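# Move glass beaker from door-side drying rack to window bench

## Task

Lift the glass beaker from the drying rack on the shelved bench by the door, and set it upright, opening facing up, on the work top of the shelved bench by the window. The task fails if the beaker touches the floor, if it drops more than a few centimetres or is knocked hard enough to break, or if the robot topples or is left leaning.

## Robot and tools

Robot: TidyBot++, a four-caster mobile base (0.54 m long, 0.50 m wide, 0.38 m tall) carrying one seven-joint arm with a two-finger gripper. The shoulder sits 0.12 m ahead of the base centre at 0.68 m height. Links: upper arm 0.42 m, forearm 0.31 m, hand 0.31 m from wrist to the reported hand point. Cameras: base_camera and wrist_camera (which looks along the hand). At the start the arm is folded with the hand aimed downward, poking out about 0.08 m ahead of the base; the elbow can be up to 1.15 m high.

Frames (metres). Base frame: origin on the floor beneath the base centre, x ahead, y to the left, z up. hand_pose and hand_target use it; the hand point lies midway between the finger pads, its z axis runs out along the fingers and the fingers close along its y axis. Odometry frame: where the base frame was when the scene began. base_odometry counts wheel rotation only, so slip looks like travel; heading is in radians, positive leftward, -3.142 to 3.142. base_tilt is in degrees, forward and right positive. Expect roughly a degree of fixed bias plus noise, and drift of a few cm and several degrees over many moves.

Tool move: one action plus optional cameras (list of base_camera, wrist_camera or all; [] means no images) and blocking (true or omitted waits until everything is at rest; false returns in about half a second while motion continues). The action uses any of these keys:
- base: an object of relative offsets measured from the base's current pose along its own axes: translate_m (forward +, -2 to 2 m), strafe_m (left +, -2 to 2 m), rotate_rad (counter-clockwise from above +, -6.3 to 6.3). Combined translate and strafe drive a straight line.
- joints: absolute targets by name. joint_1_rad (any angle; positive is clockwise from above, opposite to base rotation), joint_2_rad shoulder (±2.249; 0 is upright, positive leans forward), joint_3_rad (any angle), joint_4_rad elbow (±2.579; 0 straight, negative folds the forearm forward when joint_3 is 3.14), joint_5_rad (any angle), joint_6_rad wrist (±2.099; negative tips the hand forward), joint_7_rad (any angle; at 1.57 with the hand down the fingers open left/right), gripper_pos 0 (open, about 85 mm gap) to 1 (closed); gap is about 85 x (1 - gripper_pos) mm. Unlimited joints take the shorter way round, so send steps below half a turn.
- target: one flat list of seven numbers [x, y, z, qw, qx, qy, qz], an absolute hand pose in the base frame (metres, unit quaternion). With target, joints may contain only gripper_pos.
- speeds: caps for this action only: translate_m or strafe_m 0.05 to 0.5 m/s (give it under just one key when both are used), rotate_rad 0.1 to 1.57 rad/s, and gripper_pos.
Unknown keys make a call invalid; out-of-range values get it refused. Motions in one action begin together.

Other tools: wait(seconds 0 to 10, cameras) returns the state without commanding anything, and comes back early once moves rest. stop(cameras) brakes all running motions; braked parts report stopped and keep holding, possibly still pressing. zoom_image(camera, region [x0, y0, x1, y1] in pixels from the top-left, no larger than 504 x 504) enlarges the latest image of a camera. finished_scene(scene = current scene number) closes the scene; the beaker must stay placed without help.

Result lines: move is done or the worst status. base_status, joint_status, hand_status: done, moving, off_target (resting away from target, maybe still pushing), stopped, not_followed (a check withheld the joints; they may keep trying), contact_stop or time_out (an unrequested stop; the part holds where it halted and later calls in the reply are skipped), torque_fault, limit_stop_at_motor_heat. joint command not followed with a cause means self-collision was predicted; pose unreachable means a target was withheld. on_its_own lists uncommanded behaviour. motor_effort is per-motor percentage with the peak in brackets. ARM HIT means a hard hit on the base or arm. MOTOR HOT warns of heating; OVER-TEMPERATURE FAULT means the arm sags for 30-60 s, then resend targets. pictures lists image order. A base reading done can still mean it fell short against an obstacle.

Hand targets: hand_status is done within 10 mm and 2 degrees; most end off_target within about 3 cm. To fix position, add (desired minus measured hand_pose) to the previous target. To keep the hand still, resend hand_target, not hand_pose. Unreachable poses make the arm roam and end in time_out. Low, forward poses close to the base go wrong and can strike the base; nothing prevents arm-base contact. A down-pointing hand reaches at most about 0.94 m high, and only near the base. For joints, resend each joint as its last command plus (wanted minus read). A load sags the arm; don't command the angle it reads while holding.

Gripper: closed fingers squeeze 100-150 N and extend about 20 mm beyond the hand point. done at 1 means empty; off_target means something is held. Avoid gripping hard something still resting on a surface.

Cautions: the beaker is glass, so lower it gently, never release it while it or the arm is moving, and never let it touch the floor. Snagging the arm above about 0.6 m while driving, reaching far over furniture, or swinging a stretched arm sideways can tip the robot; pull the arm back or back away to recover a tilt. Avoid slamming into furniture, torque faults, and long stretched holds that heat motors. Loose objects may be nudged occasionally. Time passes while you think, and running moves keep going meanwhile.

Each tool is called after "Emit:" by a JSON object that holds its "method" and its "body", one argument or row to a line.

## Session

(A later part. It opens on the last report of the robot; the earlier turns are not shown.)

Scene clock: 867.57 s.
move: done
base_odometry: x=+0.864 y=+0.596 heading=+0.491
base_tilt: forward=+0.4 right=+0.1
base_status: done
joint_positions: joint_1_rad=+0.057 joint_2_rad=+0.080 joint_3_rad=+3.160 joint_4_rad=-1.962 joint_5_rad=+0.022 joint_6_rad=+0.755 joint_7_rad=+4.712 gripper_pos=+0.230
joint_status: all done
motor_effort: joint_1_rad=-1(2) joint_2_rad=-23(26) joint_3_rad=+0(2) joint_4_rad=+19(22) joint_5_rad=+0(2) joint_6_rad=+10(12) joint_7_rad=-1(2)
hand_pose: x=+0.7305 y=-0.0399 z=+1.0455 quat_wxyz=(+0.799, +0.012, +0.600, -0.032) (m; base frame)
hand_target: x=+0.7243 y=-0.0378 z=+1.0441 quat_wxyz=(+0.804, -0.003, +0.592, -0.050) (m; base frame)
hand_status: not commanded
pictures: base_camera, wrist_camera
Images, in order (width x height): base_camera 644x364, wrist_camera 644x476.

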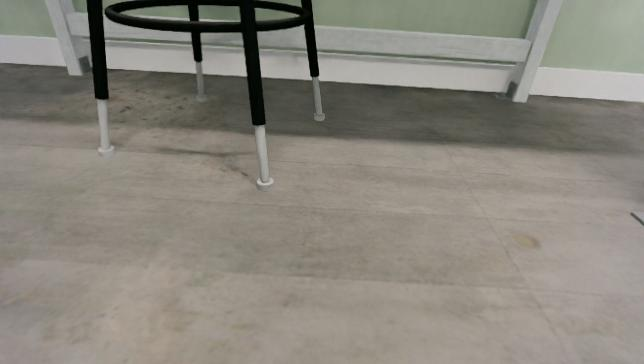

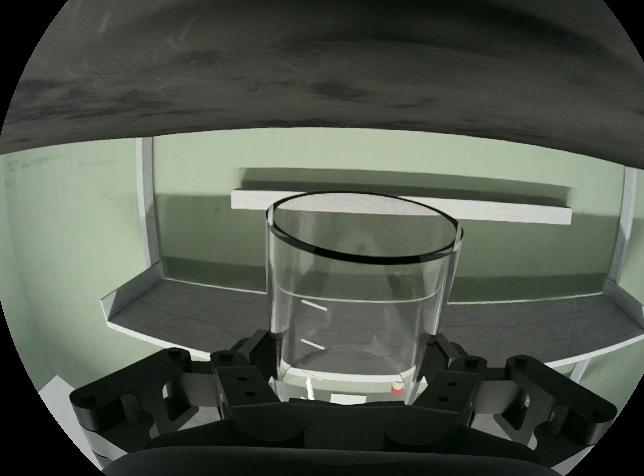

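Emit:
{"method": "move", "body": {
  "base": {"translate_m": -0.008},
  "joints": {"joint_4_rad": -2.065},
  "cameras": ["wrist_camera"]
}}

Emit:
{"method": "zoom_image", "body": {
  "camera": "wrist_camera",
  "region": [180, 60, 540, 300]
}}

Scene clock: 889.73 s.
move: done
base_odometry: x=+0.857 y=+0.593 heading=+0.491
base_tilt: forward=+0.4 right=+0.1
base_status: done
joint_positions: joint_1_rad=+0.057 joint_2_rad=+0.083 joint_3_rad=+3.160 joint_4_rad=-2.037 joint_5_rad=+0.022 joint_6_rad=+0.756 joint_7_rad=+4.712 gripper_pos=+0.230
joint_status: all done
motor_effort: joint_1_rad=-1(1) joint_2_rad=-22(26) joint_3_rad=-1(2) joint_4_rad=+19(20) joint_5_rad=+0(2) joint_6_rad=+11(11) joint_7_rad=-1(2)
hand_pose: x=+0.7255 y=-0.0395 z=+1.0011 quat_wxyz=(+0.776, +0.013, +0.630, -0.031) (m; base frame)
hand_target: x=+0.7184 y=-0.0374 z=+1.0013 quat_wxyz=(+0.781, -0.003, +0.622, -0.049) (m; base frame)
hand_status: not commanded
pictures: wrist_camera
Images, in order (width x height): wrist_camera 644x476.

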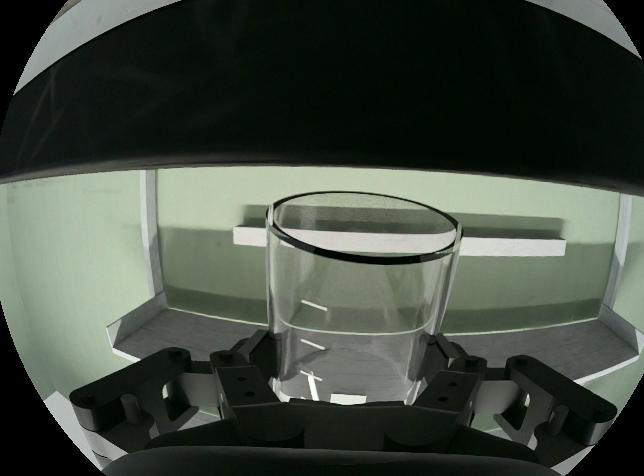

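Scaled by 1.400.

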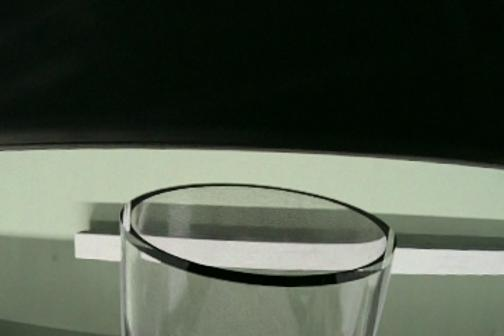

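Emit:
{"method": "move", "body": {

}}

Scene clock: 904.20 s.
base_odometry: x=+0.857 y=+0.593 heading=+0.491
base_tilt: forward=+0.4 right=+0.1
base_status: done
joint_positions: joint_1_rad=+0.057 joint_2_rad=+0.083 joint_3_rad=+3.160 joint_4_rad=-2.037 joint_5_rad=+0.022 joint_6_rad=+0.756 joint_7_rad=+4.712 gripper_pos=+0.230
joint_status: all done
motor_effort: joint_1_rad=+0(1) joint_2_rad=-22(26) joint_3_rad=-1(2) joint_4_rad=+19(20) joint_5_rad=+1(2) joint_6_rad=+10(11) joint_7_rad=-1(2)
hand_pose: x=+0.7255 y=-0.0395 z=+1.0011 quat_wxyz=(+0.776, +0.013, +0.630, -0.031) (m; base frame)
hand_target: x=+0.7184 y=-0.0374 z=+1.0013 quat_wxyz=(+0.781, -0.003, +0.622, -0.049) (m; base frame)
hand_status: not commanded
pictures: base_camera, wrist_camera
Images, in order (width x height): base_camera 644x364, wrist_camera 644x476.

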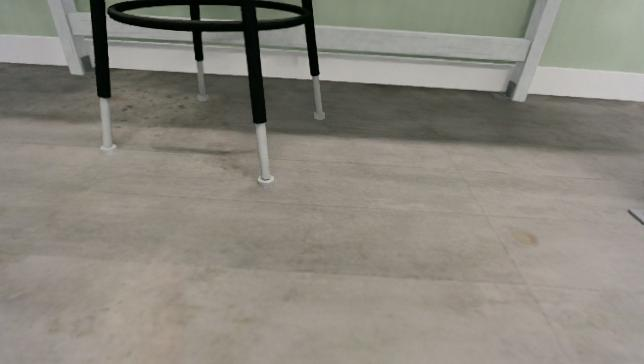

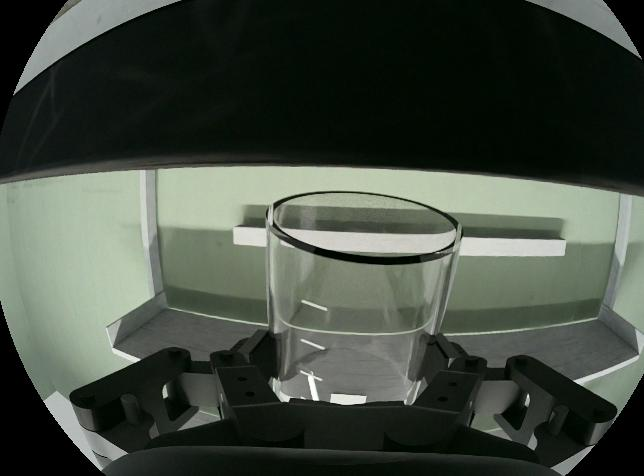

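Emit:
{"method": "move", "body": {
  "joints": {"joint_4_rad": -2.085},
  "cameras": ["wrist_camera"]
}}

Scene clock: 919.07 s.
move: done
base_odometry: x=+0.857 y=+0.593 heading=+0.491
base_tilt: forward=+0.4 right=+0.1
base_status: not commanded
joint_positions: joint_1_rad=+0.057 joint_2_rad=+0.083 joint_3_rad=+3.160 joint_4_rad=-2.054 joint_5_rad=+0.022 joint_6_rad=+0.756 joint_7_rad=+4.712 gripper_pos=+0.230
joint_status: all done
motor_effort: joint_1_rad=+0(1) joint_2_rad=-22(23) joint_3_rad=-1(2) joint_4_rad=+18(19) joint_5_rad=+0(2) joint_6_rad=+10(11) joint_7_rad=-1(1)
hand_pose: x=+0.7237 y=-0.0394 z=+0.9912 quat_wxyz=(+0.770, +0.013, +0.637, -0.031) (m; base frame)
hand_target: x=+0.7163 y=-0.0373 z=+0.9900 quat_wxyz=(+0.775, -0.003, +0.630, -0.048) (m; base frame)
hand_status: not commanded
pictures: wrist_camera
Images, in order (width x height): wrist_camera 644x476.

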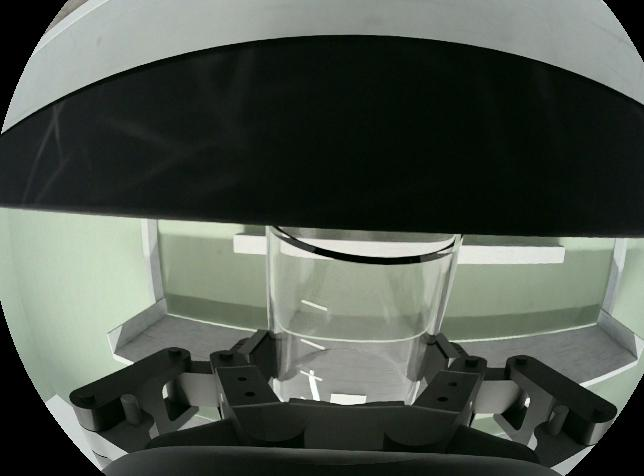

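Emit:
{"method": "move", "body": {
  "joints": {"joint_4_rad": -2.095},
  "cameras": ["wrist_camera"]
}}

Scene clock: 942.73 s.
move: done
base_odometry: x=+0.857 y=+0.593 heading=+0.491
base_tilt: forward=+0.4 right=+0.1
base_status: not commanded
joint_positions: joint_1_rad=+0.057 joint_2_rad=+0.083 joint_3_rad=+3.160 joint_4_rad=-2.058 joint_5_rad=+0.022 joint_6_rad=+0.760 joint_7_rad=+4.712 gripper_pos=+0.230
joint_status: all done
motor_effort: joint_1_rad=+0(1) joint_2_rad=-21(22) joint_3_rad=-1(1) joint_4_rad=+18(19) joint_5_rad=-1(1) joint_6_rad=+9(11) joint_7_rad=-1(2)
hand_pose: x=+0.7231 y=-0.0394 z=+0.9903 quat_wxyz=(+0.770, +0.013, +0.637, -0.031) (m; base frame)
hand_target: x=+0.7151 y=-0.0372 z=+0.9843 quat_wxyz=(+0.772, -0.003, +0.634, -0.048) (m; base frame)
hand_status: not commanded
pictures: wrist_camera
Images, in order (width x height): wrist_camera 644x476.

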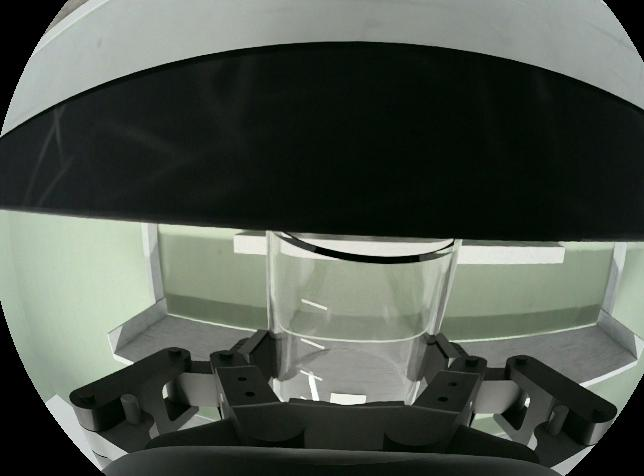

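Emit:
{"method": "move", "body": {
  "joints": {"joint_4_rad": -2.105},
  "cameras": ["wrist_camera"]
}}

Scene clock: 947.20 s.
move: done
base_odometry: x=+0.857 y=+0.593 heading=+0.491
base_tilt: forward=+0.4 right=+0.1
base_status: not commanded
joint_positions: joint_1_rad=+0.057 joint_2_rad=+0.083 joint_3_rad=+3.160 joint_4_rad=-2.061 joint_5_rad=+0.022 joint_6_rad=+0.764 joint_7_rad=+4.712 gripper_pos=+0.230
joint_status: all done
motor_effort: joint_1_rad=-1(1) joint_2_rad=-20(21) joint_3_rad=-1(1) joint_4_rad=+16(17) joint_5_rad=+0(1) joint_6_rad=+8(10) joint_7_rad=-1(1)
hand_pose: x=+0.7225 y=-0.0393 z=+0.9900 quat_wxyz=(+0.771, +0.013, +0.636, -0.031) (m; base frame)
hand_target: x=+0.7139 y=-0.0371 z=+0.9787 quat_wxyz=(+0.769, -0.003, +0.638, -0.048) (m; base frame)
hand_status: not commanded
pictures: wrist_camera
Images, in order (width x height): wrist_camera 644x476.

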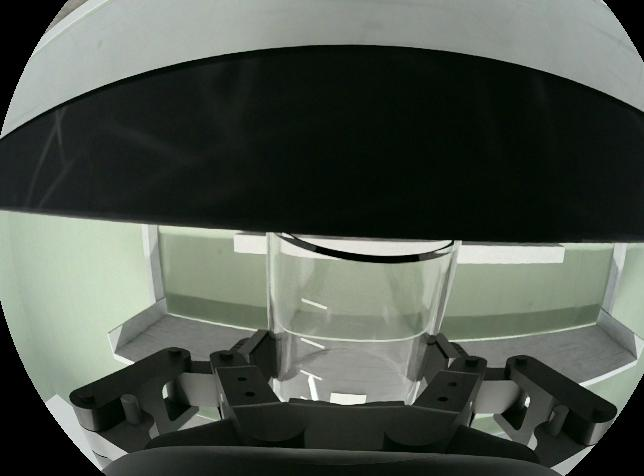

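Emit:
{"method": "move", "body": {
  "joints": {"gripper_pos": 0.0}
}}

Scene clock: 981.63 s.
move: done
base_odometry: x=+0.857 y=+0.593 heading=+0.491
base_tilt: forward=+0.4 right=+0.2
base_status: not commanded
joint_positions: joint_1_rad=+0.057 joint_2_rad=+0.083 joint_3_rad=+3.160 joint_4_rad=-2.066 joint_5_rad=+0.022 joint_6_rad=+0.764 joint_7_rad=+4.712 gripper_pos=+0.000
joint_status: all done
motor_effort: joint_1_rad=+0(1) joint_2_rad=-21(21) joint_3_rad=+0(2) joint_4_rad=+18(18) joint_5_rad=+0(1) joint_6_rad=+10(10) joint_7_rad=+0(2)
hand_pose: x=+0.7219 y=-0.0393 z=+0.9870 quat_wxyz=(+0.769, +0.013, +0.638, -0.031) (m; base frame)
hand_target: x=+0.7139 y=-0.0371 z=+0.9787 quat_wxyz=(+0.769, -0.003, +0.638, -0.048) (m; base frame)
hand_status: not commanded
pictures: base_camera, wrist_camera
Images, in order (width x height): base_camera 644x364, wrist_camera 644x476.

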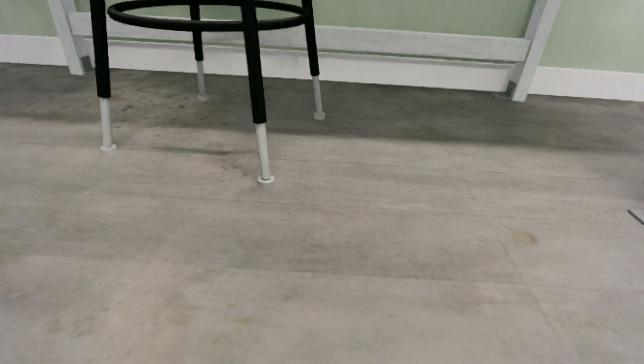

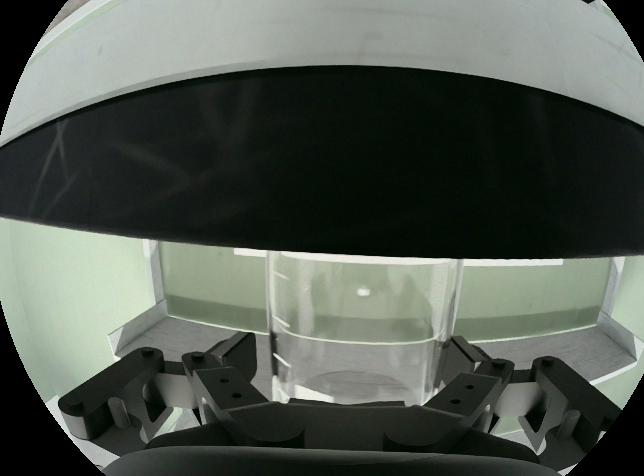

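Emit:
{"method": "zoom_image", "body": {
  "camera": "wrist_camera",
  "region": [200, 230, 520, 450]
}}

Scaled by 1.575.

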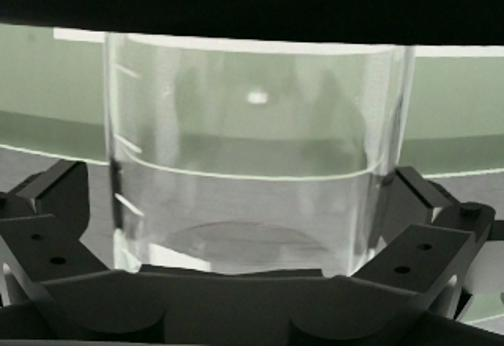

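Emit:
{"method": "move", "body": {
  "base": {"translate_m": -0.25},
  "speeds": {"translate_m": 0.15}
}}

Scene clock: 1006.67 s.
move: done
base_odometry: x=+0.636 y=+0.475 heading=+0.492
base_tilt: forward=+0.4 right=+0.1
base_status: done
joint_positions: joint_1_rad=+0.057 joint_2_rad=+0.083 joint_3_rad=+3.160 joint_4_rad=-2.068 joint_5_rad=+0.022 joint_6_rad=+0.764 joint_7_rad=+4.712 gripper_pos=+0.000
joint_status: not commanded
motor_effort: joint_1_rad=-1(2) joint_2_rad=-21(24) joint_3_rad=-1(2) joint_4_rad=+17(18) joint_5_rad=+0(1) joint_6_rad=+9(10) joint_7_rad=-1(2)
hand_pose: x=+0.7217 y=-0.0392 z=+0.9861 quat_wxyz=(+0.769, +0.013, +0.639, -0.031) (m; base frame)
hand_target: x=+0.7139 y=-0.0371 z=+0.9787 quat_wxyz=(+0.769, -0.003, +0.638, -0.048) (m; base frame)
hand_status: not commanded
pictures: base_camera, wrist_camera
Images, in order (width x height): base_camera 644x364, wrist_camera 644x476.

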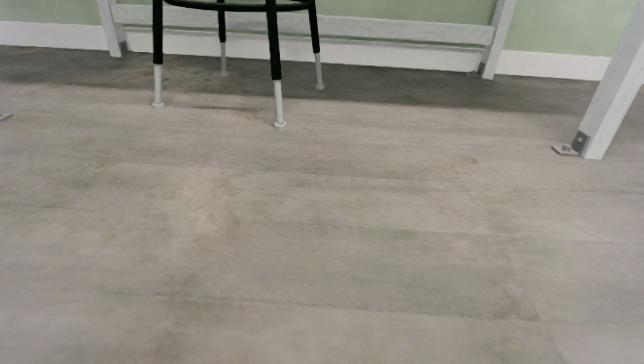

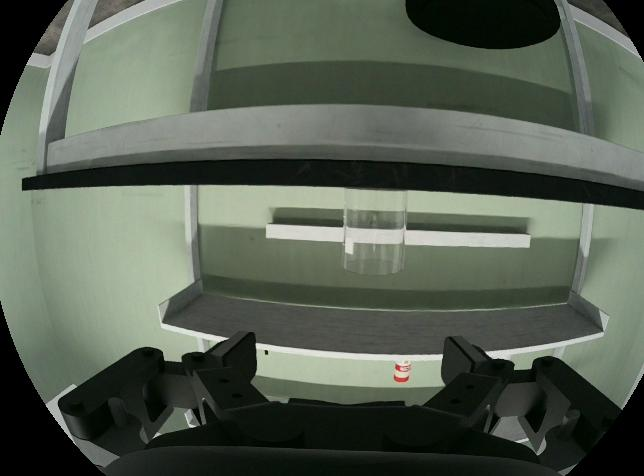

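Emit:
{"method": "zoom_image", "body": {
  "camera": "wrist_camera",
  "region": [300, 150, 460, 300]
}}

Scaled by 3.150.

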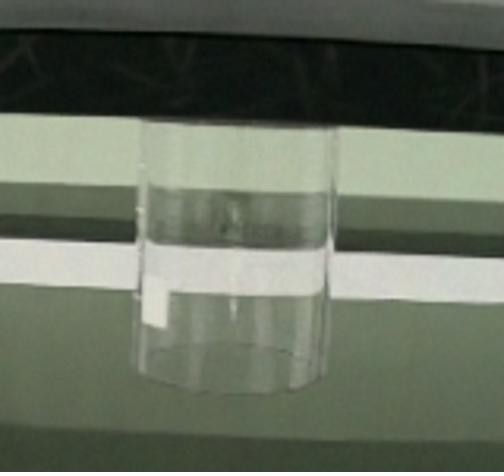

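Emit:
{"method": "finished_scene", "body": {
  "scene": 2
}}

The scene is finished: the task was done.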